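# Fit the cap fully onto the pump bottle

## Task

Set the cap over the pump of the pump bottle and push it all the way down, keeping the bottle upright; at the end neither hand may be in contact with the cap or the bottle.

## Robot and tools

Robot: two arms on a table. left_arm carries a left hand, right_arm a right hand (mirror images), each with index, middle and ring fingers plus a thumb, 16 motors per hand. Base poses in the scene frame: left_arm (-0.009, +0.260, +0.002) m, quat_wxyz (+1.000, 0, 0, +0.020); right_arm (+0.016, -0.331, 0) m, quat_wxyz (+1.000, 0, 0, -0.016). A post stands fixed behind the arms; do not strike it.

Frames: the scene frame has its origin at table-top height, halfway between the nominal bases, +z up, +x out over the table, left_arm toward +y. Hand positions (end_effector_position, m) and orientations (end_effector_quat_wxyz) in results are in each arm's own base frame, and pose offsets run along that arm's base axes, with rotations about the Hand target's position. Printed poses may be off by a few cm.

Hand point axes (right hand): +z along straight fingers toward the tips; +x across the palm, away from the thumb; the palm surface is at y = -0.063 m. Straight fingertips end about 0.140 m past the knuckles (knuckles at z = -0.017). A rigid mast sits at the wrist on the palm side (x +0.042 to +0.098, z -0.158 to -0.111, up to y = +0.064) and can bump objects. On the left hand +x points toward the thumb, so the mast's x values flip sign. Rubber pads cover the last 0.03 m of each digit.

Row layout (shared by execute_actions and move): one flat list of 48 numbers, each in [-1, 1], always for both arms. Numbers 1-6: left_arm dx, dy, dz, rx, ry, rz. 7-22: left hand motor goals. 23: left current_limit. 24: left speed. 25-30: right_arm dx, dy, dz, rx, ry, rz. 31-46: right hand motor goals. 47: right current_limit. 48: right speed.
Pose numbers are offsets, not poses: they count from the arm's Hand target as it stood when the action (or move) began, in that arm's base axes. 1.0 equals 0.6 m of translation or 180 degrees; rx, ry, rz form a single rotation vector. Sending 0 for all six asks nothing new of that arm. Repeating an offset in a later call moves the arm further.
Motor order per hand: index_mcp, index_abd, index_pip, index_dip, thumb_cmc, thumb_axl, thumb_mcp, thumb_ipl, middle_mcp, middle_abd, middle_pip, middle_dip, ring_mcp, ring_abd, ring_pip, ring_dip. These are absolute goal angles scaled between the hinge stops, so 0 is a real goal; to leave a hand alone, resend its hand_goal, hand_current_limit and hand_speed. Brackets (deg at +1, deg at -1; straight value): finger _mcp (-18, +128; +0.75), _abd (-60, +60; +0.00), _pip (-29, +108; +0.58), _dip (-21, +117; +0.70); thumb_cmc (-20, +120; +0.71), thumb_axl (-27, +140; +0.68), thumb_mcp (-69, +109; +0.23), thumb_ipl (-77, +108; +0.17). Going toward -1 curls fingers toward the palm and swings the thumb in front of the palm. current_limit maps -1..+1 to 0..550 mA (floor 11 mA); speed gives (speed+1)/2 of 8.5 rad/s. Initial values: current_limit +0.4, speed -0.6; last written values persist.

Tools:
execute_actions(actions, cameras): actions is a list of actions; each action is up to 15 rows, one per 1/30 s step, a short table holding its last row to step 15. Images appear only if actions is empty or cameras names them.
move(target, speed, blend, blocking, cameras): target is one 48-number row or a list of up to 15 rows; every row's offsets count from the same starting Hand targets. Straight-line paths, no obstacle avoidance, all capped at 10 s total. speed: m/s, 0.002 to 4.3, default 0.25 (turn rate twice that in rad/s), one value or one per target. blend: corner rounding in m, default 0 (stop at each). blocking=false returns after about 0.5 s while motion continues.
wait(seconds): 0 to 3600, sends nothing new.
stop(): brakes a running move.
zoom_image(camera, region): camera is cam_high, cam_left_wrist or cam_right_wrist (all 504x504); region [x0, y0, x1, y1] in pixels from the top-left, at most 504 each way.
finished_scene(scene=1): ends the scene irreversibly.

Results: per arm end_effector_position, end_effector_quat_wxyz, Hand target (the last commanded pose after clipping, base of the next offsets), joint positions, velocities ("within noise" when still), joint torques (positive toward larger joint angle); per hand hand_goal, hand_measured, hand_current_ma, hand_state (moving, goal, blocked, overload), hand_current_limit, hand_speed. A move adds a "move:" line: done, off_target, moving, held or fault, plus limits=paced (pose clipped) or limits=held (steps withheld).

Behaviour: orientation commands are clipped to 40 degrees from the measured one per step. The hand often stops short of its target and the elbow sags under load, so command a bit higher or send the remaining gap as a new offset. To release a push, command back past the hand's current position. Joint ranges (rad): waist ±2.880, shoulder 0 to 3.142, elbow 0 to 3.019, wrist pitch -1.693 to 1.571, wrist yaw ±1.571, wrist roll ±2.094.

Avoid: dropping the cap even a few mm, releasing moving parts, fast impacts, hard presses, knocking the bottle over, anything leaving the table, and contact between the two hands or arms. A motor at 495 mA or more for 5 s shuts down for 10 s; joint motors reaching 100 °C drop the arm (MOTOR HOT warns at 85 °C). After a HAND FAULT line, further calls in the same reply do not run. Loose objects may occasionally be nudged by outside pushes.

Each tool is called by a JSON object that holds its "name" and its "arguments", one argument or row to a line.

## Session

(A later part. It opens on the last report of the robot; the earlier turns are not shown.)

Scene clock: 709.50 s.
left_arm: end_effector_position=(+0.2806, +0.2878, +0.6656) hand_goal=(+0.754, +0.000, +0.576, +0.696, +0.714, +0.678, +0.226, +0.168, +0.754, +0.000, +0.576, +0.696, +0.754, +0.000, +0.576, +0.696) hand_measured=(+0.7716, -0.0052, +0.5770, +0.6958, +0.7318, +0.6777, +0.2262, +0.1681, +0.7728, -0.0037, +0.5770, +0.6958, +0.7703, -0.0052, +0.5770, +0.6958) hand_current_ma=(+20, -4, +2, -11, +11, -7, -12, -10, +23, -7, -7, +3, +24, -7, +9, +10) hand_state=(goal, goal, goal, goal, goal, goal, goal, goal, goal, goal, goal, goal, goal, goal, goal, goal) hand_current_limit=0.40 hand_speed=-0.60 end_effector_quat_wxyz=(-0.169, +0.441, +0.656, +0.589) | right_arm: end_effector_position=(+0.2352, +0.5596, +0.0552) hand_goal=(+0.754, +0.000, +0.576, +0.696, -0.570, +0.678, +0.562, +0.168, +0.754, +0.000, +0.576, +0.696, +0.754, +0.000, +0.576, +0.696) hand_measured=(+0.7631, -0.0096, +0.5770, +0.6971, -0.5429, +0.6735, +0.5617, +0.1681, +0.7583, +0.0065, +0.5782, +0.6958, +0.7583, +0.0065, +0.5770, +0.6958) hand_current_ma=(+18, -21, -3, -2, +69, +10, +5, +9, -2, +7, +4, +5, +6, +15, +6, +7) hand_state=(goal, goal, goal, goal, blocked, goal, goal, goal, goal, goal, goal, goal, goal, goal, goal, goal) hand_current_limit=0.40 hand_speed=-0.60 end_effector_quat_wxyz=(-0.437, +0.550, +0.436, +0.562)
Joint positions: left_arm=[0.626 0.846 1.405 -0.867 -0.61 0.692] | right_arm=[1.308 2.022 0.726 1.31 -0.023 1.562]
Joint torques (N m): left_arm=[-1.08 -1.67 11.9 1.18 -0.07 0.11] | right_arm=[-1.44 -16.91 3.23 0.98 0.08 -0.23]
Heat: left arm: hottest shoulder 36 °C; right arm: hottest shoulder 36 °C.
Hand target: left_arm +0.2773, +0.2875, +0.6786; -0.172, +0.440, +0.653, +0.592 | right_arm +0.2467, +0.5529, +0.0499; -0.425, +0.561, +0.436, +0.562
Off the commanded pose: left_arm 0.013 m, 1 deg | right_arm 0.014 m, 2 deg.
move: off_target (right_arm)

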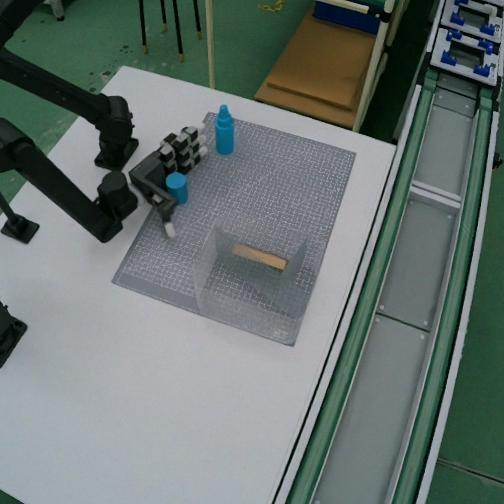

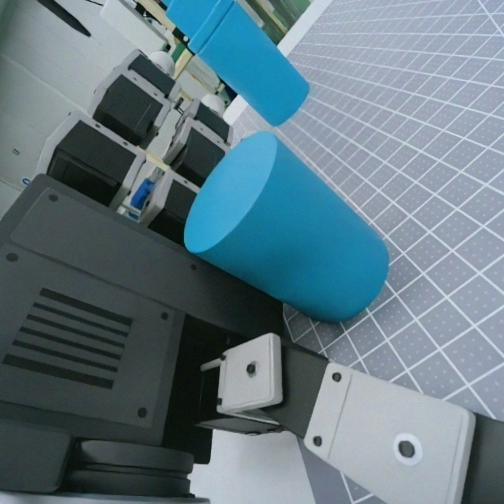

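{"name": "move", "arguments": {
  "target": [0,0,0,0,0,0,0.754,0,0.576,0.696,0.714,0.678,0.226,0.168,0.754,0,0.576,0.696,0.754,0,0.576,0.696,0.4,-0.6,0,0,0,0,0,0,0.754,0,-0.153,-0.029,-0.571,0.678,0.337,0.168,0.754,0,-0.153,-0.029,0.754,0,0.576,0.696,0.0,-0.75],
  "cameras": ["cam_high","cam_right_wrist"]
}}

{"name": "zoom_image", "arguments": {
  "camera": "cam_high",
  "region": [60, 90, 260, 290]
}}

Scene clock: 736.57 s.
left_arm: end_effector_position=(+0.2806, +0.2878, +0.6656) hand_goal=(+0.754, +0.000, +0.576, +0.696, +0.714, +0.678, +0.226, +0.168, +0.754, +0.000, +0.576, +0.696, +0.754, +0.000, +0.576, +0.696) hand_measured=(+0.7716, -0.0052, +0.5770, +0.6958, +0.7318, +0.6767, +0.2262, +0.1681, +0.7728, -0.0037, +0.5770, +0.6958, +0.7703, -0.0052, +0.5770, +0.6958) hand_current_ma=(+19, -6, +14, -8, +7, -3, -6, -13, +18, +0, -2, +13, +20, +2, +5, +5) hand_state=(goal, goal, goal, goal, goal, goal, goal, goal, goal, goal, goal, goal, goal, goal, goal, goal) hand_current_limit=0.40 hand_speed=-0.60 end_effector_quat_wxyz=(-0.169, +0.441, +0.656, +0.589) | right_arm: end_effector_position=(+0.2356, +0.5595, +0.0554) hand_goal=(+0.754, +0.000, -0.152, -0.028, -0.570, +0.678, +0.338, +0.168, +0.754, +0.000, -0.152, -0.028, +0.754, +0.000, +0.576, +0.696) hand_measured=(+0.7631, -0.0052, -0.1429, -0.0253, -0.5429, +0.6746, +0.3331, +0.1643, +0.7583, +0.0065, -0.1519, -0.0253, +0.7583, +0.0065, +0.5770, +0.6958) hand_current_ma=(+25, -23, +9, -4, +61, +6, -13, +0, +8, -7, -1, +6, +1, +15, -2, +8) hand_state=(goal, goal, goal, goal, blocked, goal, goal, goal, goal, goal, goal, goal, goal, goal, goal, goal) hand_current_limit=0.00 hand_speed=-0.75 end_effector_quat_wxyz=(-0.437, +0.550, +0.436, +0.562)
Joint positions: left_arm=[0.626 0.846 1.405 -0.867 -0.61 0.692] | right_arm=[1.307 2.022 0.726 1.31 -0.023 1.562]
Joint torques (N m): left_arm=[-1.32 -2.02 11.93 1.37 -0.09 0.12] | right_arm=[-1.32 -16.91 3.22 0.96 0.08 -0.26]
Heat: left arm: hottest shoulder 36 °C; right arm: hottest shoulder 36 °C.
Hand target: left_arm +0.2773, +0.2875, +0.6786; -0.172, +0.440, +0.653, +0.592 | right_arm +0.2468, +0.5529, +0.0500; -0.425, +0.561, +0.436, +0.562
Off the commanded pose: left_arm 0.013 m, 1 deg | right_arm 0.014 m, 2 deg.
move: done

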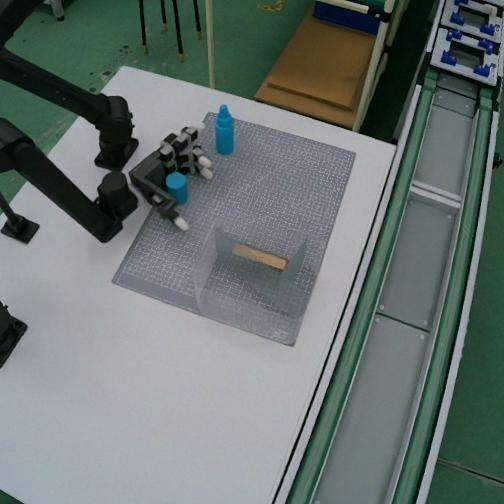

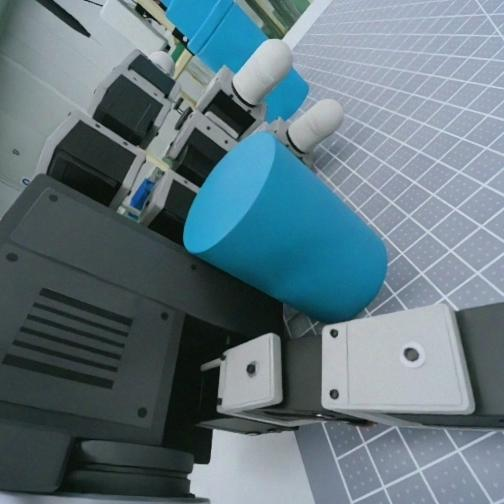

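Scaled by 2.520 from the camera's image (finer frame: 720x720).

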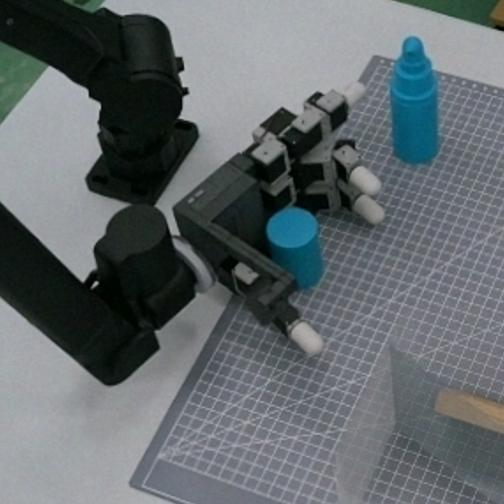

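{"name": "move", "arguments": {
  "target": [0,0,0,0,0,0,0.754,0,0.576,0.696,0.714,0.678,0.226,0.168,0.754,0,0.576,0.696,0.754,0,0.576,0.696,0.4,-0.6,0,0,-0.02,-0.006,0.002,0,0.754,0,-0.153,-0.029,-0.571,0.678,0.337,0.168,0.754,0,-0.153,-0.029,0.754,0,0.576,0.696,0.0,-0.75],
  "speed": 0.03,
  "cameras": ["cam_high","cam_right_wrist"]
}}

{"name": "zoom_image", "arguments": {
  "camera": "cam_high",
  "region": [100, 120, 230, 250]
}}

Scene clock: 764.70 s.
left_arm: end_effector_position=(+0.2806, +0.2878, +0.6656) hand_goal=(+0.754, +0.000, +0.576, +0.696, +0.714, +0.678, +0.226, +0.168, +0.754, +0.000, +0.576, +0.696, +0.754, +0.000, +0.576, +0.696) hand_measured=(+0.7716, -0.0052, +0.5770, +0.6958, +0.7330, +0.6777, +0.2252, +0.1681, +0.7728, -0.0052, +0.5770, +0.6958, +0.7703, -0.0052, +0.5770, +0.6958) hand_current_ma=(+29, -7, +9, -10, +4, -5, +5, -2, +16, +5, -4, +3, +7, +0, +12, +10) hand_state=(goal, goal, goal, goal, goal, goal, goal, goal, goal, goal, goal, goal, goal, goal, goal, goal) hand_current_limit=0.40 hand_speed=-0.60 end_effector_quat_wxyz=(-0.169, +0.441, +0.656, +0.589) | right_arm: end_effector_position=(+0.2356, +0.5595, +0.0553) hand_goal=(+0.754, +0.000, -0.152, -0.028, -0.570, +0.678, +0.338, +0.168, +0.754, +0.000, -0.152, -0.028, +0.754, +0.000, +0.576, +0.696) hand_measured=(+0.7631, -0.0066, -0.1442, -0.0253, -0.5429, +0.6735, +0.3331, +0.1643, +0.7583, +0.0065, -0.1519, -0.0253, +0.7583, +0.0065, +0.5770, +0.6958) hand_current_ma=(+30, -15, +2, -4, +64, -6, -7, -3, +9, -2, +4, +10, +3, +11, +5, -6) hand_state=(goal, goal, goal, goal, blocked, goal, goal, goal, goal, goal, goal, goal, goal, goal, goal, goal) hand_current_limit=0.00 hand_speed=-0.75 end_effector_quat_wxyz=(-0.437, +0.551, +0.436, +0.562)
Joint positions: left_arm=[0.626 0.846 1.405 -0.867 -0.61 0.692] | right_arm=[1.307 2.022 0.726 1.31 -0.023 1.562]
Joint torques (N m): left_arm=[-1.32 -1.61 11.97 1.35 -0.11 0.1] | right_arm=[-1.32 -15.09 3.51 0.91 0.09 -0.24]
Heat: left arm: hottest shoulder 36 °C; right arm: hottest shoulder 36 °C.
Hand target: left_arm +0.2773, +0.2875, +0.6786; -0.172, +0.440, +0.653, +0.592 | right_arm +0.2468, +0.5529, +0.0380; -0.421, +0.566, +0.440, +0.556
Off the commanded pose: left_arm 0.013 m, 1 deg | right_arm 0.022 m, 3 deg.
move: off_target (right_arm)

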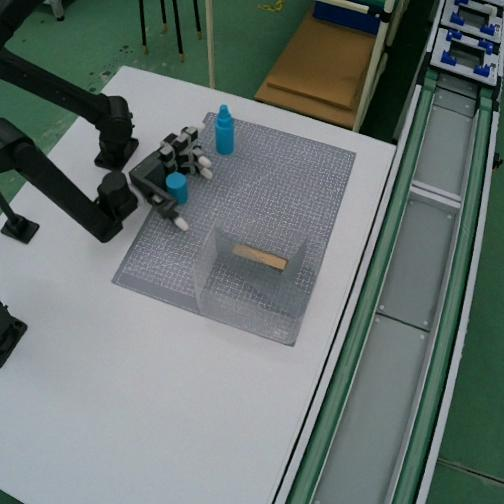

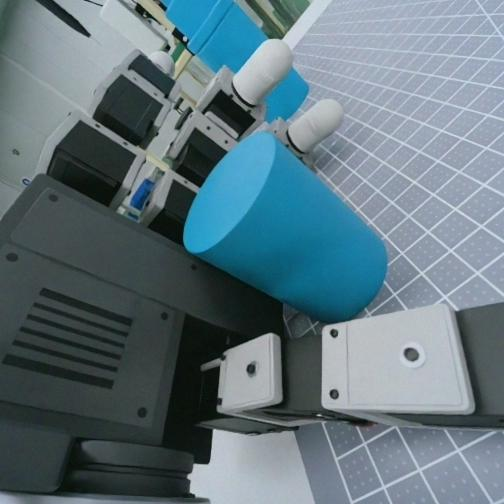

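Scaled by 3.877 from the camera's image (finer frame: 720x720).

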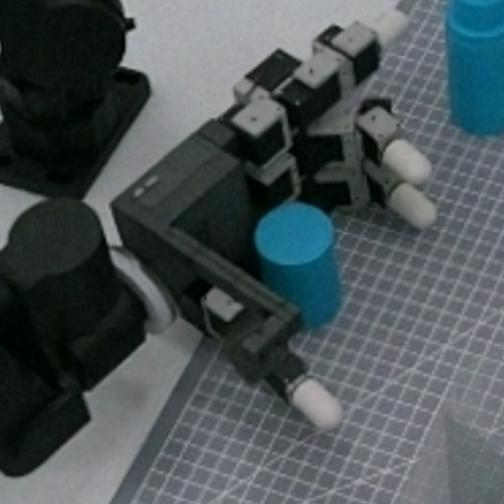

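{"name": "move", "arguments": {
  "target": [
    [0,0,0,0,0,0,0.754,0,0.576,0.696,0.714,0.678,0.226,0.168,0.754,0,0.576,0.696,0.754,0,0.576,0.696,0.4,-0.6,0,0,0.018,0,0,0,0.754,0,-0.153,-0.029,-0.571,0.678,0.337,0.168,0.754,0,-0.153,-0.029,0.754,0,0.576,0.696,0.0,-0.75],
    [0,0,0,0,0,0,0.754,0,0.576,0.696,0.714,0.678,0.226,0.168,0.754,0,0.576,0.696,0.754,0,0.576,0.696,0.4,-0.6,0,0,0.018,0,0,0,0.07,0,-0.153,-0.029,-0.571,0.678,0.2,0.168,0.07,0,-0.153,-0.029,0.754,0,0.576,0.696,0.0,-0.75]
  ],
  "speed": 0.03,
  "cameras": ["cam_high","cam_right_wrist"]
}}

{"name": "zoom_image", "arguments": {
  "camera": "cam_high",
  "region": [100, 120, 230, 250]
}}

Scene clock: 797.77 s.
left_arm: end_effector_position=(+0.2806, +0.2878, +0.6656) hand_goal=(+0.754, +0.000, +0.576, +0.696, +0.714, +0.678, +0.226, +0.168, +0.754, +0.000, +0.576, +0.696, +0.754, +0.000, +0.576, +0.696) hand_measured=(+0.7716, -0.0052, +0.5770, +0.6958, +0.7318, +0.6777, +0.2262, +0.1681, +0.7728, -0.0037, +0.5770, +0.6958, +0.7703, -0.0052, +0.5770, +0.6958) hand_current_ma=(+27, +3, +12, -7, +2, -8, -4, -5, +22, +6, -1, -4, +16, +0, +9, +14) hand_state=(goal, goal, goal, goal, goal, goal, goal, goal, goal, goal, goal, goal, goal, goal, goal, goal) hand_current_limit=0.40 hand_speed=-0.60 end_effector_quat_wxyz=(-0.169, +0.441, +0.656, +0.589) | right_arm: end_effector_position=(+0.2354, +0.5601, +0.0548) hand_goal=(+0.070, +0.000, -0.152, -0.028, -0.570, +0.678, +0.200, +0.168, +0.070, +0.000, -0.152, -0.028, +0.754, +0.000, +0.576, +0.696) hand_measured=(+0.0781, +0.0051, -0.1531, -0.0253, -0.5429, +0.6735, +0.1955, +0.1643, +0.0733, +0.0065, -0.1493, -0.0253, +0.7583, +0.0065, +0.5770, +0.6958) hand_current_ma=(+18, -1, -11, +1, +63, +11, -8, +0, +4, -6, +8, +10, -5, +19, +1, +11) hand_state=(goal, goal, goal, goal, blocked, goal, goal, goal, goal, goal, goal, goal, goal, goal, goal, goal) hand_current_limit=0.00 hand_speed=-0.75 end_effector_quat_wxyz=(-0.433, +0.556, +0.441, +0.556)
Joint positions: left_arm=[0.626 0.846 1.405 -0.867 -0.61 0.692] | right_arm=[1.307 2.009 0.726 1.277 -0.025 1.562]
Joint torques (N m): left_arm=[-1.32 -2.43 12.03 1.2 -0.08 0.11] | right_arm=[-1.32 -16.62 3.28 1.01 0.17 -0.35]
Heat: left arm: hottest shoulder 36 °C; right arm: hottest shoulder 36 °C.
Hand target: left_arm +0.2773, +0.2875, +0.6786; -0.172, +0.440, +0.653, +0.592 | right_arm +0.2468, +0.5529, +0.0487; -0.421, +0.566, +0.440, +0.556
Off the commanded pose: left_arm 0.013 m, 1 deg | right_arm 0.015 m, 2 deg.
move: off_target (right_arm); target 2's new numbers were sent with right_arm's hand 0.015 m and 2 deg from that target

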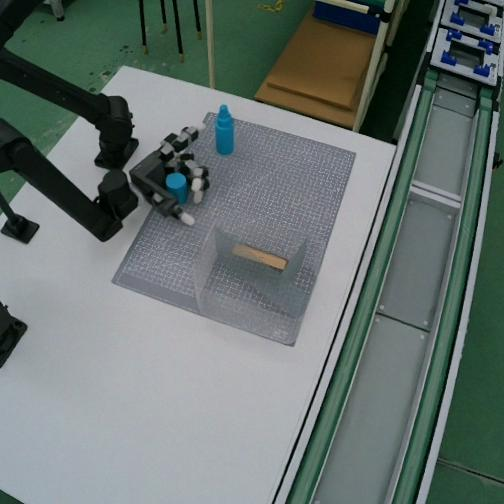

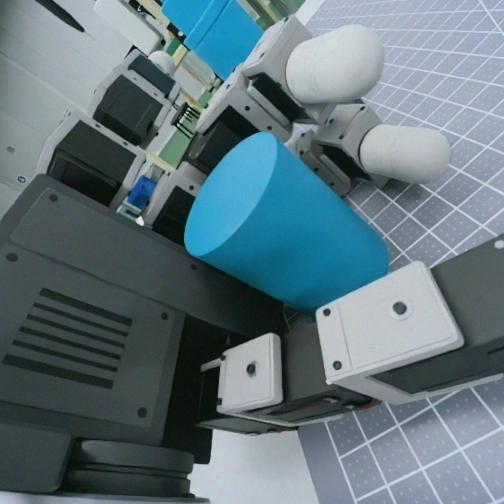

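Scaled by 3.877 from the camera's image (finer frame: 720x720).

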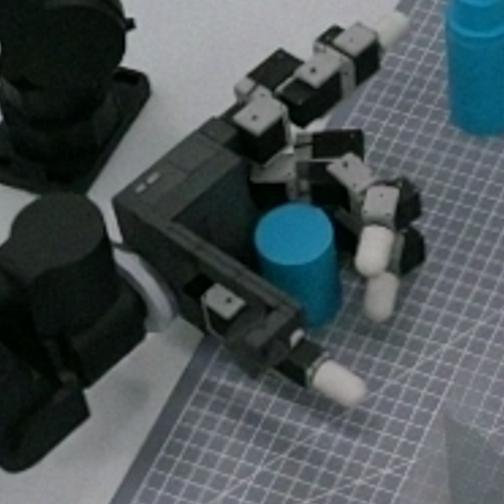

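{"name": "move", "arguments": {
  "target": [0,0,0,0,0,0,0.754,0,0.576,0.696,0.714,0.678,0.226,0.168,0.754,0,0.576,0.696,0.754,0,0.576,0.696,0.4,-0.6,0,0,0,0,0,0,0.0,0,-0.4,-0.25,-0.571,0.678,0.14,0.168,0.0,0,-0.4,-0.25,0.754,0,0.576,0.696,-0.2,-0.8],
  "speed": 0.03,
  "cameras": ["cam_high","cam_right_wrist"]
}}

{"name": "zoom_image", "arguments": {
  "camera": "cam_high",
  "region": [100, 120, 230, 250]
}}

Scene clock: 806.77 s.
left_arm: end_effector_position=(+0.2806, +0.2878, +0.6656) hand_goal=(+0.754, +0.000, +0.576, +0.696, +0.714, +0.678, +0.226, +0.168, +0.754, +0.000, +0.576, +0.696, +0.754, +0.000, +0.576, +0.696) hand_measured=(+0.7716, -0.0052, +0.5770, +0.6958, +0.7330, +0.6777, +0.2262, +0.1681, +0.7728, -0.0037, +0.5770, +0.6958, +0.7703, -0.0052, +0.5770, +0.6971) hand_current_ma=(+27, -1, +4, -10, +6, -7, -11, +0, +19, -1, -2, +1, +15, +1, +12, +9) hand_state=(goal, goal, goal, goal, goal, goal, goal, goal, goal, goal, goal, goal, goal, goal, goal, goal) hand_current_limit=0.40 hand_speed=-0.60 end_effector_quat_wxyz=(-0.169, +0.441, +0.656, +0.589) | right_arm: end_effector_position=(+0.2354, +0.5601, +0.0548) hand_goal=(+0.000, +0.000, -0.400, -0.250, -0.570, +0.678, +0.140, +0.168, +0.000, +0.000, -0.400, -0.250, +0.754, +0.000, +0.576, +0.696) hand_measured=(+0.0130, +0.0051, -0.3713, -0.2381, -0.5429, +0.6809, +0.1371, +0.1643, +0.0082, +0.0065, -0.3687, -0.2330, +0.7583, +0.0065, +0.5770, +0.6971) hand_current_ma=(+21, +1, +56, +16, +62, +11, -7, -9, +9, -4, +64, +45, +3, +9, +6, +1) hand_state=(goal, goal, blocked, goal, blocked, goal, goal, goal, goal, goal, blocked, goal, goal, goal, goal, goal) hand_current_limit=-0.20 hand_speed=-0.80 end_effector_quat_wxyz=(-0.433, +0.556, +0.441, +0.556)
Joint positions: left_arm=[0.626 0.846 1.405 -0.867 -0.61 0.692] | right_arm=[1.307 2.009 0.726 1.277 -0.025 1.562]
Joint torques (N m): left_arm=[-1.67 -2.02 11.93 1.26 -0.1 0.11] | right_arm=[-1.38 -16.67 3.26 1.01 0.17 -0.35]
Heat: left arm: hottest shoulder 36 °C; right arm: hottest shoulder 36 °C.
Hand target: left_arm +0.2773, +0.2875, +0.6786; -0.172, +0.440, +0.653, +0.592 | right_arm +0.2468, +0.5529, +0.0487; -0.421, +0.566, +0.440, +0.556
Off the commanded pose: left_arm 0.013 m, 1 deg | right_arm 0.015 m, 2 deg.
move: done

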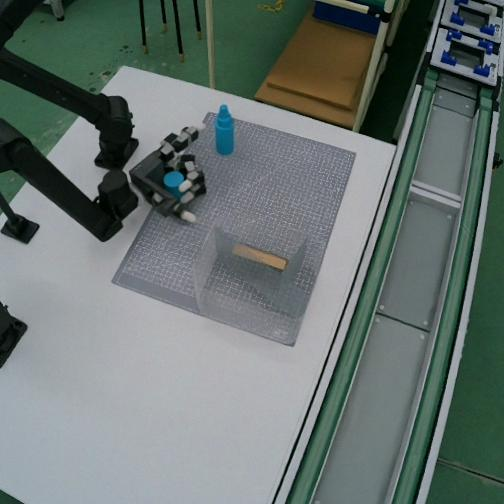

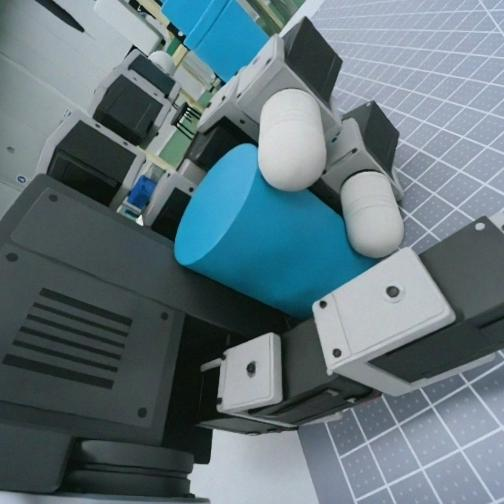

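Scaled by 3.877 from the camera's image (finer frame: 720x720).

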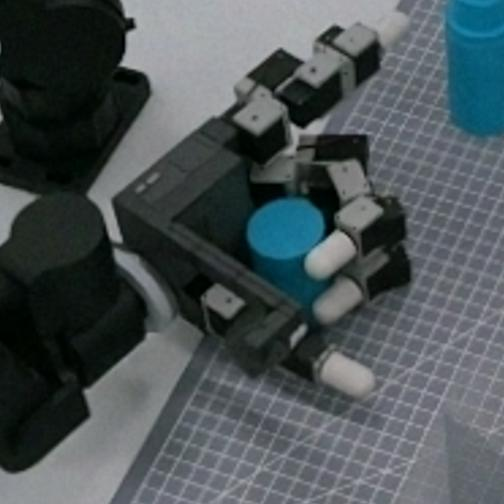

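{"name": "move", "arguments": {
  "target": [0,0,0,0,0,0,0.754,0,0.576,0.696,0.714,0.678,0.226,0.168,0.754,0,0.576,0.696,0.754,0,0.576,0.696,0.4,-0.6,0,0,0,0,0,0,-0.05,0,-0.5,-0.4,-0.571,0.678,-0.05,0.168,-0.05,0,-0.5,-0.4,0.754,0,0.576,0.696,-0.2,-0.8],
  "speed": 0.03,
  "cameras": ["cam_high","cam_right_wrist"]
}}

{"name": "zoom_image", "arguments": {
  "camera": "cam_high",
  "region": [100, 120, 230, 250]
}}

Scene clock: 821.77 s.
left_arm: end_effector_position=(+0.2806, +0.2878, +0.6656) hand_goal=(+0.754, +0.000, +0.576, +0.696, +0.714, +0.678, +0.226, +0.168, +0.754, +0.000, +0.576, +0.696, +0.754, +0.000, +0.576, +0.696) hand_measured=(+0.7716, -0.0052, +0.5770, +0.6958, +0.7318, +0.6777, +0.2262, +0.1681, +0.7728, -0.0037, +0.5770, +0.6958, +0.7703, -0.0052, +0.5770, +0.6958) hand_current_ma=(+31, -2, +2, -11, -1, +0, -4, -2, +21, +8, -8, +0, +23, +0, +8, +11) hand_state=(goal, goal, goal, goal, goal, goal, goal, goal, goal, goal, goal, goal, goal, goal, goal, goal) hand_current_limit=0.40 hand_speed=-0.60 end_effector_quat_wxyz=(-0.169, +0.441, +0.656, +0.589) | right_arm: end_effector_position=(+0.2354, +0.5601, +0.0548) hand_goal=(-0.050, +0.000, -0.500, -0.400, -0.570, +0.678, -0.050, +0.168, -0.050, +0.000, -0.500, -0.400, +0.754, +0.000, +0.576, +0.696) hand_measured=(+0.0070, +0.0051, -0.3700, -0.2394, -0.5429, +0.6798, -0.0539, +0.1643, +0.0034, +0.0065, -0.3674, -0.2330, +0.7583, +0.0065, +0.5770, +0.6958) hand_current_ma=(+132, -2, +214, +219, +60, +14, +9, -16, +123, +2, +216, +224, -6, +14, +5, +9) hand_state=(blocked, goal, blocked, blocked, blocked, goal, goal, goal, blocked, goal, blocked, blocked, goal, goal, goal, goal) hand_current_limit=-0.20 hand_speed=-0.80 end_effector_quat_wxyz=(-0.433, +0.556, +0.441, +0.556)
Joint positions: left_arm=[0.626 0.846 1.405 -0.867 -0.61 0.692] | right_arm=[1.307 2.009 0.726 1.277 -0.025 1.562]
Joint torques (N m): left_arm=[-1.03 -1.79 12.04 1.33 -0.09 0.13] | right_arm=[-1.32 -16.67 3.26 0.99 0.17 -0.35]
Heat: left arm: hottest shoulder 36 °C; right arm: hottest shoulder 36 °C.
Hand target: left_arm +0.2773, +0.2875, +0.6786; -0.172, +0.440, +0.653, +0.592 | right_arm +0.2468, +0.5529, +0.0487; -0.421, +0.566, +0.440, +0.556
Off the commanded pose: left_arm 0.013 m, 1 deg | right_arm 0.015 m, 2 deg.
move: done

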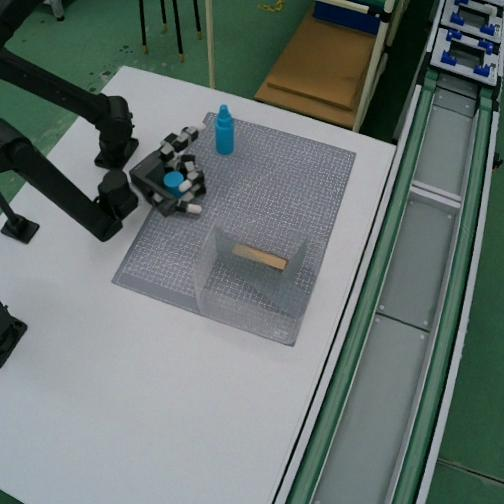

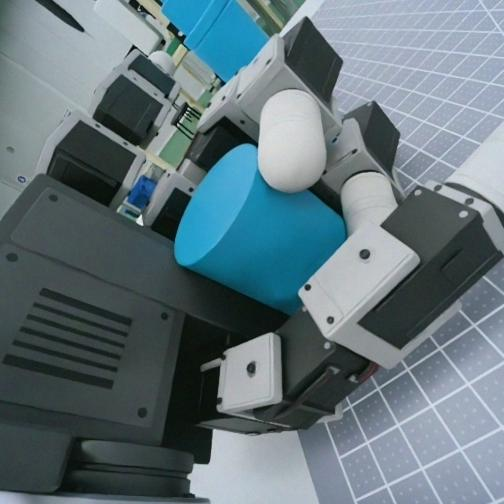

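Scaled by 3.877 from the camera's image (finer frame: 720x720).

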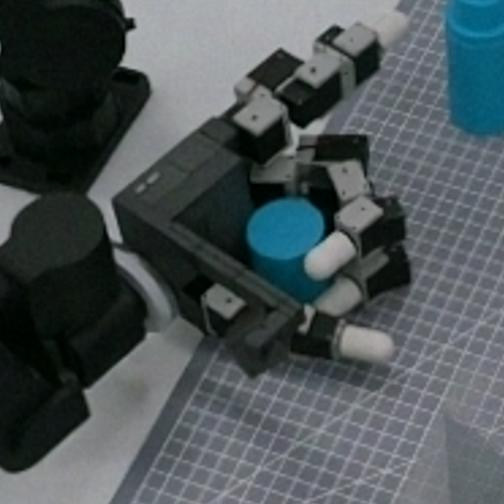

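{"name": "move", "arguments": {
  "target": [0,0,0,0,0,0,0.754,0,0.576,0.696,0.714,0.678,0.226,0.168,0.754,0,0.576,0.696,0.754,0,0.576,0.696,0.4,-0.6,0,0,0.1,0,0,0,-0.05,0,-0.5,-0.4,-0.571,0.678,-0.05,0.168,-0.05,0,-0.5,-0.4,0.754,0,0.576,0.696,-0.2,-0.8],
  "speed": 0.05,
  "cameras": ["cam_high","cam_right_wrist"]
}}

{"name": "zoom_image", "arguments": {
  "camera": "cam_high",
  "region": [100, 90, 250, 240]
}}

Scene clock: 841.33 s.
left_arm: end_effector_position=(+0.2806, +0.2878, +0.6656) hand_goal=(+0.754, +0.000, +0.576, +0.696, +0.714, +0.678, +0.226, +0.168, +0.754, +0.000, +0.576, +0.696, +0.754, +0.000, +0.576, +0.696) hand_measured=(+0.7716, -0.0052, +0.5770, +0.6958, +0.7318, +0.6777, +0.2252, +0.1681, +0.7716, -0.0037, +0.5770, +0.6958, +0.7703, -0.0052, +0.5770, +0.6958) hand_current_ma=(+24, -2, +2, -5, +9, -11, -8, -10, +19, -4, +0, +3, +13, +1, +4, +11) hand_state=(goal, goal, goal, goal, goal, goal, goal, goal, goal, goal, goal, goal, goal, goal, goal, goal) hand_current_limit=0.40 hand_speed=-0.60 end_effector_quat_wxyz=(-0.169, +0.441, +0.656, +0.589) | right_arm: end_effector_position=(+0.2376, +0.5572, +0.1001) hand_goal=(-0.050, +0.000, -0.500, -0.400, -0.570, +0.678, -0.050, +0.168, -0.050, +0.000, -0.500, -0.400, +0.754, +0.000, +0.576, +0.696) hand_measured=(+0.0070, +0.0051, -0.3700, -0.2407, -0.5429, +0.6809, -0.0539, +0.1643, +0.0034, +0.0065, -0.3674, -0.2343, +0.7583, +0.0065, +0.5770, +0.6958) hand_current_ma=(+145, -4, +217, +212, +54, +14, -3, -11, +125, +1, +223, +232, -4, +14, +1, +4) hand_state=(blocked, goal, blocked, blocked, blocked, goal, goal, goal, blocked, goal, blocked, blocked, goal, goal, goal, goal) hand_current_limit=-0.20 hand_speed=-0.80 end_effector_quat_wxyz=(-0.424, +0.567, +0.446, +0.548)
Joint positions: left_arm=[0.626 0.846 1.405 -0.867 -0.61 0.692] | right_arm=[1.303 1.84 0.712 1.088 -0.023 1.562]
Joint torques (N m): left_arm=[-0.97 -1.49 11.86 1.46 -0.11 0.14] | right_arm=[-1.08 -17.67 4.62 1.66 0.09 -0.35]
Heat: left arm: hottest shoulder 36 °C; right arm: hottest shoulder 36 °C.
Hand target: left_arm +0.2773, +0.2875, +0.6786; -0.172, +0.440, +0.653, +0.592 | right_arm +0.2466, +0.5529, +0.1087; -0.421, +0.566, +0.440, +0.556
Off the commanded pose: left_arm 0.013 m, 1 deg | right_arm 0.013 m, 1 deg.
move: off_target (right_arm)

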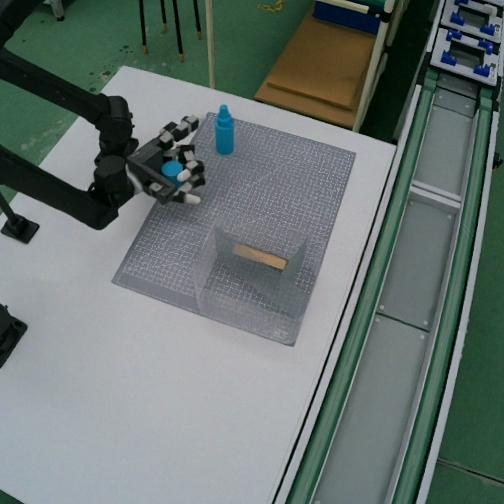

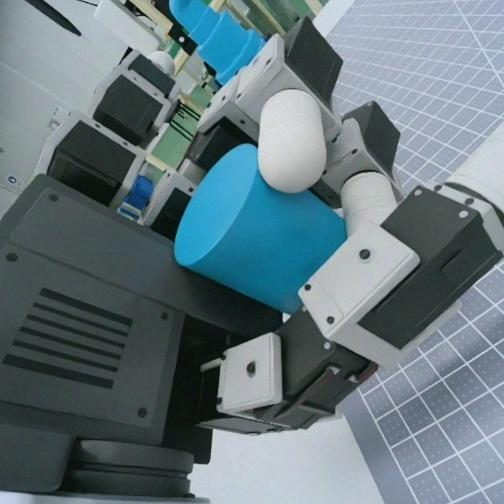

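Scaled by 3.360 from the camera's image (finer frame: 720x720).

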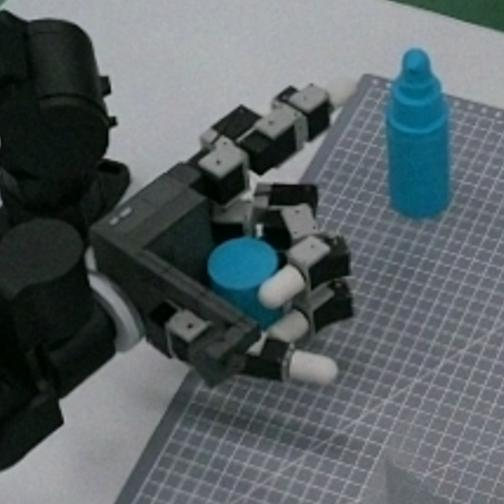

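{"name": "move", "arguments": {
  "target": [0,0,0,0,0,0,0.754,0,0.576,0.696,0.714,0.678,0.226,0.168,0.754,0,0.576,0.696,0.754,0,0.576,0.696,0.4,-0.6,0,0,0.37,0,0,0,-0.05,0,-0.5,-0.4,-0.571,0.678,-0.05,0.168,-0.05,0,-0.5,-0.4,0.754,0,0.576,0.696,-0.2,-0.8],
  "speed": 0.12,
  "cameras": ["cam_high","cam_right_wrist"]
}}

Scene clock: 933.37 s.
left_arm: end_effector_position=(+0.2806, +0.2878, +0.6656) hand_goal=(+0.754, +0.000, +0.576, +0.696, +0.714, +0.678, +0.226, +0.168, +0.754, +0.000, +0.576, +0.696, +0.754, +0.000, +0.576, +0.696) hand_measured=(+0.7716, -0.0052, +0.5770, +0.6958, +0.7330, +0.6777, +0.2262, +0.1672, +0.7728, -0.0037, +0.5770, +0.6958, +0.7703, -0.0052, +0.5770, +0.6958) hand_current_ma=(+24, +0, -4, +8, -2, +3, -2, -2, +14, -1, -1, +4, +18, -5, +15, +11) hand_state=(goal, goal, goal, goal, goal, goal, goal, goal, goal, goal, goal, goal, goal, goal, goal, goal) hand_current_limit=0.40 hand_speed=-0.60 end_effector_quat_wxyz=(-0.169, +0.441, +0.656, +0.589) | right_arm: end_effector_position=(+0.2353, +0.5486, +0.2997) hand_goal=(-0.050, +0.000, -0.500, -0.400, -0.570, +0.678, -0.050, +0.168, -0.050, +0.000, -0.500, -0.400, +0.754, +0.000, +0.576, +0.696) hand_measured=(+0.0070, +0.0051, -0.3687, -0.2407, -0.5429, +0.6809, -0.0539, +0.1643, +0.0034, +0.0065, -0.3687, -0.2330, +0.7583, +0.0065, +0.5770, +0.6958) hand_current_ma=(+135, +1, +222, +213, +59, +14, +0, -1, +114, -1, +222, +224, -4, +10, +1, +3) hand_state=(blocked, goal, blocked, blocked, blocked, goal, goal, goal, blocked, goal, blocked, blocked, goal, goal, goal, goal) hand_current_limit=-0.20 hand_speed=-0.80 end_effector_quat_wxyz=(-0.416, +0.577, +0.454, +0.537)
Joint positions: left_arm=[0.626 0.846 1.405 -0.867 -0.61 0.692] | right_arm=[1.303 1.347 0.875 0.394 -0.023 1.562]
Joint torques (N m): left_arm=[-1.96 -1.67 12.08 1.24 -0.1 0.11] | right_arm=[-1.03 -13.68 11.36 1.66 0.1 -0.35]
Heat: left arm: hottest elbow 36 °C; right arm: hottest shoulder 36 °C.
Hand target: left_arm +0.2773, +0.2875, +0.6786; -0.172, +0.440, +0.653, +0.592 | right_arm +0.2466, +0.5529, +0.3306; -0.421, +0.566, +0.440, +0.556
Off the commanded pose: left_arm 0.013 m, 1 deg | right_arm 0.033 m, 3 deg.
move: off_target (right_arm)

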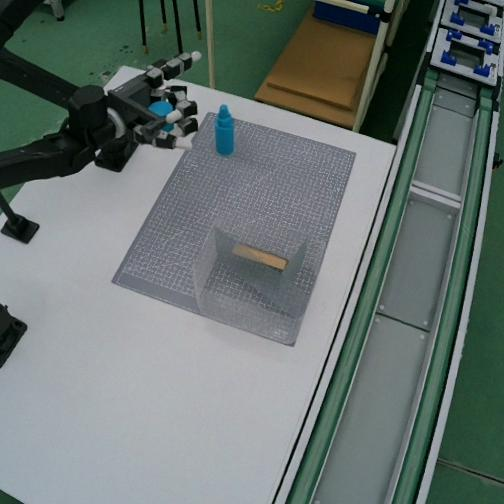

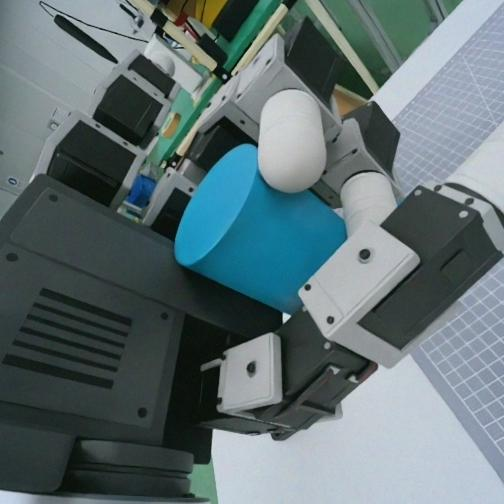

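{"name": "move", "arguments": {
  "target": [0,0,0,0,0,0,0.754,0,0.576,0.696,0.714,0.678,0.226,0.168,0.754,0,0.576,0.696,0.754,0,0.576,0.696,0.4,-0.6,0.05,0.36,0.035,0.0236,-0.0065,0,-0.05,0,-0.5,-0.4,-0.571,0.678,-0.05,0.168,-0.05,0,-0.5,-0.4,0.754,0,0.576,0.696,-0.2,-0.8],
  "speed": 0.1,
  "cameras": ["cam_high","cam_right_wrist","cam_left_wrist"]
}}

{"name": "zoom_image", "arguments": {
  "camera": "cam_high",
  "region": [140, 30, 290, 180]
}}

Scene clock: 946.83 s.
left_arm: end_effector_position=(+0.2806, +0.2878, +0.6656) hand_goal=(+0.754, +0.000, +0.576, +0.696, +0.714, +0.678, +0.226, +0.168, +0.754, +0.000, +0.576, +0.696, +0.754, +0.000, +0.576, +0.696) hand_measured=(+0.7716, -0.0052, +0.5770, +0.6971, +0.7318, +0.6777, +0.2262, +0.1672, +0.7728, -0.0052, +0.5770, +0.6958, +0.7703, -0.0052, +0.5770, +0.6958) hand_current_ma=(+27, -8, +11, -14, +1, -6, -6, +0, +20, +0, -6, +7, +19, -2, +8, +18) hand_state=(goal, goal, goal, goal, goal, goal, goal, goal, goal, goal, goal, goal, goal, goal, goal, goal) hand_current_limit=0.40 hand_speed=-0.60 end_effector_quat_wxyz=(-0.169, +0.441, +0.656, +0.589) | right_arm: end_effector_position=(+0.2851, +0.7546, +0.3260) hand_goal=(-0.050, +0.000, -0.500, -0.400, -0.570, +0.678, -0.050, +0.168, -0.050, +0.000, -0.500, -0.400, +0.754, +0.000, +0.576, +0.696) hand_measured=(+0.0070, +0.0051, -0.3687, -0.2407, -0.5429, +0.6809, -0.0539, +0.1643, +0.0034, +0.0065, -0.3674, -0.2330, +0.7583, +0.0065, +0.5770, +0.6958) hand_current_ma=(+129, +3, +210, +215, +61, +8, -12, -4, +125, +2, +220, +228, +2, +14, +6, +8) hand_state=(blocked, goal, blocked, blocked, blocked, goal, goal, goal, blocked, goal, blocked, blocked, goal, goal, goal, goal) hand_current_limit=-0.20 hand_speed=-0.80 end_effector_quat_wxyz=(-0.426, +0.560, +0.428, +0.568)
Joint positions: left_arm=[0.626 0.846 1.405 -0.867 -0.61 0.692] | right_arm=[1.322 1.863 1.523 0.346 0.026 1.562]
Joint torques (N m): left_arm=[-1.08 -1.67 11.93 1.36 -0.1 0.15] | right_arm=[1.08 -21.54 12.36 1.66 0.09 -0.36]
Heat: left arm: hottest elbow 36 °C; right arm: hottest shoulder 35 °C.
Hand target: left_arm +0.2773, +0.2875, +0.6786; -0.172, +0.440, +0.653, +0.592 | right_arm +0.2768, +0.7689, +0.3515; -0.437, +0.545, +0.423, +0.577
Off the commanded pose: left_arm 0.013 m, 1 deg | right_arm 0.030 m, 2 deg.
move: off_target (right_arm)

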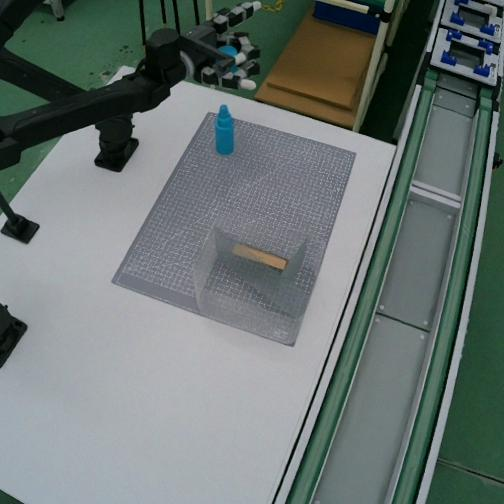

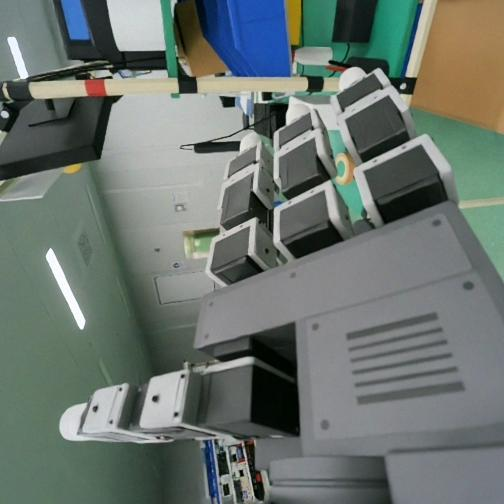

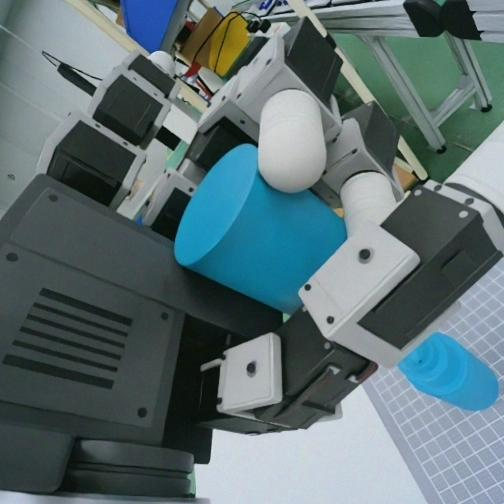

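Scaled by 3.360 from the camera's image (finer frame: 720x720).

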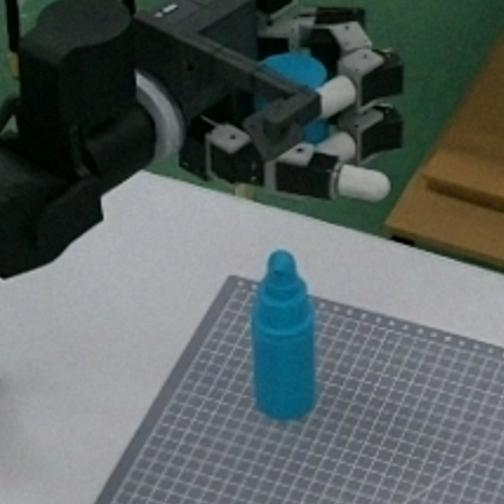

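{"name": "zoom_image", "arguments": {
  "camera": "cam_right_wrist",
  "region": [350, 280, 504, 434]
}}

Scaled by 3.273 from the camera's image (finer frame: 720x720).

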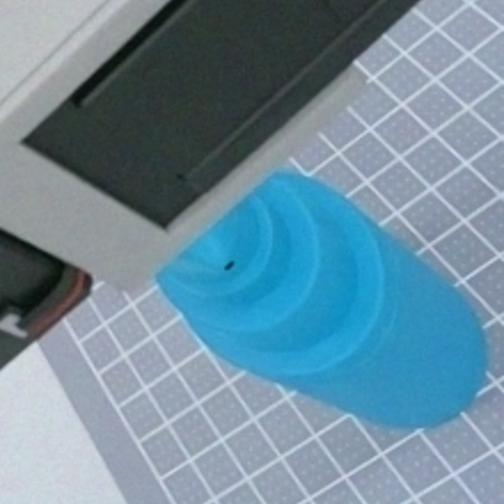

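{"name": "move", "arguments": {
  "target": [0,0,0,0,0,0,0.754,0,0.576,0.696,0.714,0.678,0.226,0.168,0.754,0,0.576,0.696,0.754,0,0.576,0.696,0.4,-0.6,-0.02,0.005,0,0,0,0,-0.05,0,-0.5,-0.4,-0.571,0.678,0.85,0.168,-0.05,0,-0.5,-0.4,0.754,0,0.576,0.696,-0.2,-0.8],
  "speed": 0.1,
  "cameras": ["cam_high","cam_right_wrist"]
}}

{"name": "zoom_image", "arguments": {
  "camera": "cam_right_wrist",
  "region": [150, 100, 400, 350]
}}

{"name": "zoom_image", "arguments": {
  "camera": "cam_right_wrist",
  "region": [254, 254, 504, 504]
}}

{"name": "zoom_image", "arguments": {
  "camera": "cam_high",
  "region": [180, 30, 310, 160]
}}

Scene clock: 1017.37 s.
left_arm: end_effector_position=(+0.2806, +0.2878, +0.6656) hand_goal=(+0.754, +0.000, +0.576, +0.696, +0.714, +0.678, +0.226, +0.168, +0.754, +0.000, +0.576, +0.696, +0.754, +0.000, +0.576, +0.696) hand_measured=(+0.7716, -0.0052, +0.5770, +0.6958, +0.7318, +0.6777, +0.2262, +0.1681, +0.7728, -0.0052, +0.5770, +0.6958, +0.7703, -0.0052, +0.5770, +0.6958) hand_current_ma=(+29, -7, +2, +0, +5, -6, +2, -5, +19, -1, -8, +3, +24, -9, +11, +9) hand_state=(goal, goal, goal, goal, goal, goal, goal, goal, goal, goal, goal, goal, goal, goal, goal, goal) hand_current_limit=0.40 hand_speed=-0.60 end_effector_quat_wxyz=(-0.169, +0.441, +0.656, +0.589) | right_arm: end_effector_position=(+0.2698, +0.7587, +0.3260) hand_goal=(-0.050, +0.000, -0.500, -0.400, -0.570, +0.678, +0.850, +0.168, -0.050, +0.000, -0.500, -0.400, +0.754, +0.000, +0.576, +0.696) hand_measured=(+0.0070, +0.0051, -0.3687, -0.2407, -0.5429, +0.6735, +0.8517, +0.1643, +0.0034, +0.0065, -0.3687, -0.2330, +0.7583, +0.0065, +0.5731, +0.6958) hand_current_ma=(+138, +5, +202, +221, +63, +2, +10, +0, +118, -7, +223, +230, +6, +12, +3, +3) hand_state=(blocked, goal, blocked, blocked, blocked, goal, goal, goal, blocked, goal, blocked, blocked, goal, goal, goal, goal) hand_current_limit=-0.20 hand_speed=-0.80 end_effector_quat_wxyz=(-0.427, +0.559, +0.429, +0.567)
Joint positions: left_arm=[0.626 0.846 1.405 -0.867 -0.61 0.692] | right_arm=[1.346 1.863 1.523 0.346 0.046 1.562]
Joint torques (N m): left_arm=[-1.49 -2.02 11.89 1.35 -0.11 0.12] | right_arm=[0.73 -21.3 12.34 1.59 0.06 -0.36]
Heat: left arm: hottest elbow 36 °C; right arm: hottest elbow 42 °C.
Hand target: left_arm +0.2773, +0.2875, +0.6786; -0.172, +0.440, +0.653, +0.592 | right_arm +0.2649, +0.7718, +0.3515; -0.437, +0.545, +0.423, +0.577
Off the commanded pose: left_arm 0.013 m, 1 deg | right_arm 0.029 m, 2 deg.
move: off_target (right_arm)

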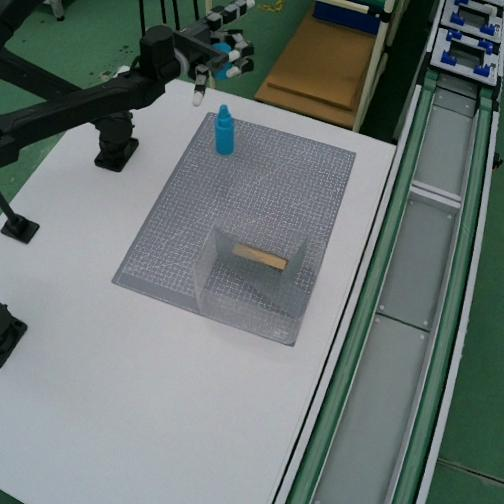

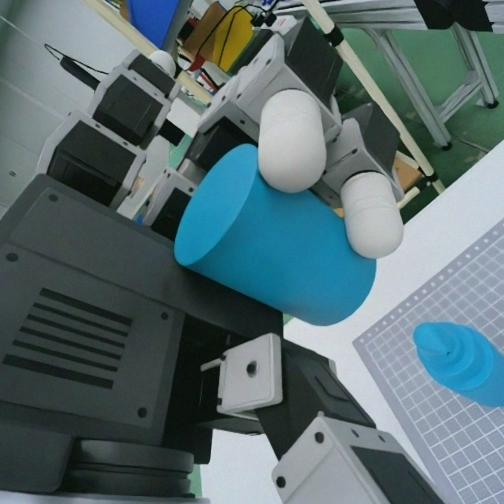

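Scaled by 2.016 from the camera's image (finer frame: 720x720).

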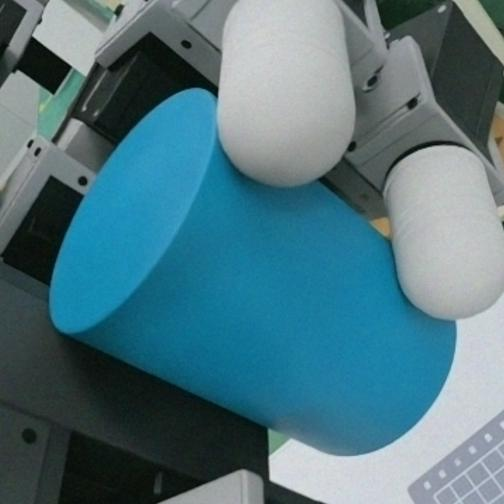

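Scaled by 2.016 from the camera's image (finer frame: 720x720).

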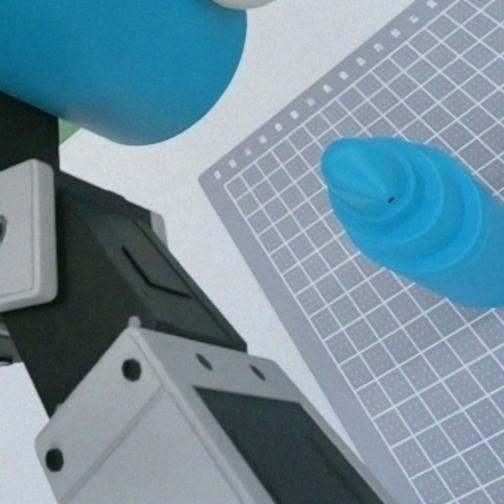

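Scaled by 3.877 from the camera's image (finer frame: 720x720).

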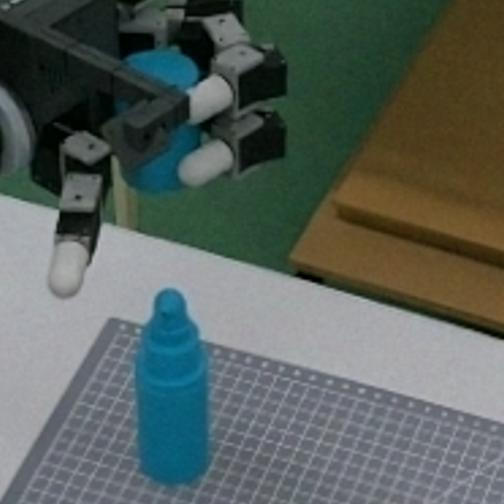

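{"name": "move", "arguments": {
  "target": [0,0,0,0,0,0,0.754,0,0.576,0.696,0.714,0.678,0.226,0.168,0.754,0,0.576,0.696,0.754,0,0.576,0.696,0.4,-0.6,0.01,0.0,-0.07,0.005,0,0,-0.05,0,-0.5,-0.4,-0.571,0.678,0.85,0.168,-0.05,0,-0.5,-0.4,0.754,0,0.576,0.696,-0.2,-0.8],
  "speed": 0.06,
  "cameras": ["cam_high","cam_right_wrist"]
}}

{"name": "zoom_image", "arguments": {
  "camera": "cam_right_wrist",
  "region": [254, 204, 504, 454]
}}

{"name": "zoom_image", "arguments": {
  "camera": "cam_high",
  "region": [170, 40, 290, 160]
}}

Scene clock: 1060.73 s.
left_arm: end_effector_position=(+0.2806, +0.2878, +0.6656) hand_goal=(+0.754, +0.000, +0.576, +0.696, +0.714, +0.678, +0.226, +0.168, +0.754, +0.000, +0.576, +0.696, +0.754, +0.000, +0.576, +0.696) hand_measured=(+0.7716, -0.0052, +0.5770, +0.6958, +0.7318, +0.6777, +0.2252, +0.1672, +0.7728, -0.0037, +0.5770, +0.6958, +0.7703, -0.0052, +0.5770, +0.6958) hand_current_ma=(+18, -12, +4, -5, +4, -9, -4, -4, +19, +3, -5, +1, +23, +7, +6, +11) hand_state=(goal, goal, goal, goal, goal, goal, goal, goal, goal, goal, goal, goal, goal, goal, goal, goal) hand_current_limit=0.40 hand_speed=-0.60 end_effector_quat_wxyz=(-0.169, +0.441, +0.656, +0.589) | right_arm: end_effector_position=(+0.2712, +0.7693, +0.3123) hand_goal=(-0.050, +0.000, -0.500, -0.400, -0.570, +0.678, +0.850, +0.168, -0.050, +0.000, -0.500, -0.400, +0.754, +0.000, +0.576, +0.696) hand_measured=(+0.0070, +0.0051, -0.3687, -0.2407, -0.5429, +0.6735, +0.8507, +0.1643, +0.0034, +0.0065, -0.3674, -0.2330, +0.7583, +0.0065, +0.5731, +0.6958) hand_current_ma=(+138, -4, +215, +212, +62, -5, +12, +4, +127, -2, +209, +225, -1, +6, -1, +8) hand_state=(blocked, goal, blocked, blocked, blocked, goal, goal, goal, blocked, goal, blocked, blocked, goal, goal, goal, goal) hand_current_limit=-0.20 hand_speed=-0.80 end_effector_quat_wxyz=(-0.439, +0.545, +0.420, +0.578)
Joint positions: left_arm=[0.626 0.846 1.405 -0.867 -0.61 0.692] | right_arm=[1.346 1.909 1.523 0.44 0.04 1.562]
Joint torques (N m): left_arm=[-1.38 -1.73 12 1.46 -0.09 0.12] | right_arm=[0.09 -21.71 8.34 2.58 -0.1 -0.32]
Heat: left arm: hottest elbow 36 °C; right arm: hottest elbow 43 °C.
Hand target: left_arm +0.2773, +0.2875, +0.6786; -0.172, +0.440, +0.653, +0.592 | right_arm +0.2708, +0.7718, +0.3097; -0.441, +0.541, +0.419, +0.581
Off the commanded pose: left_arm 0.013 m, 1 deg | right_arm 0.004 m, 1 deg.
move: done

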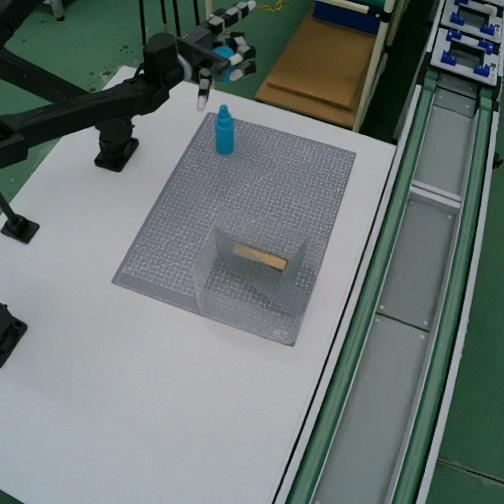

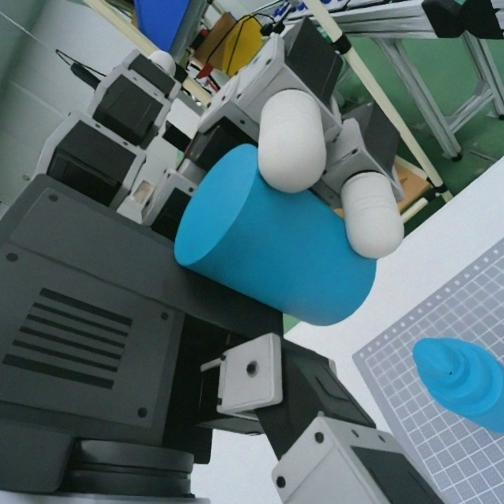

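Scaled by 2.016 from the camera's image (finer frame: 720x720).

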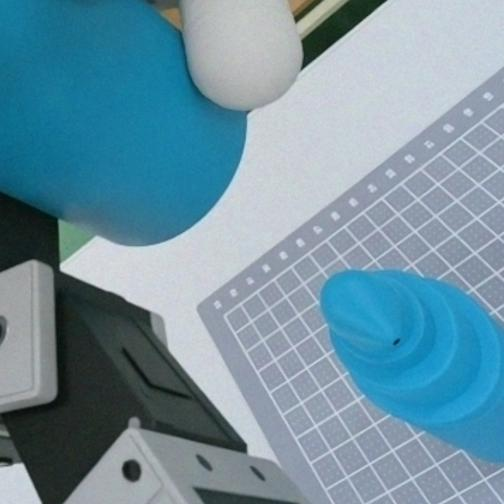

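Scaled by 4.200 from the camera's image (finer frame: 720x720).

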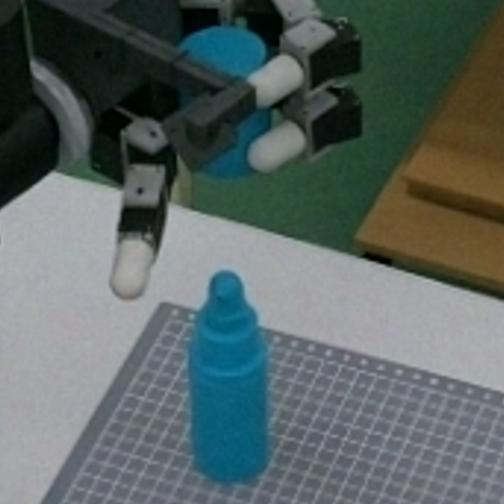

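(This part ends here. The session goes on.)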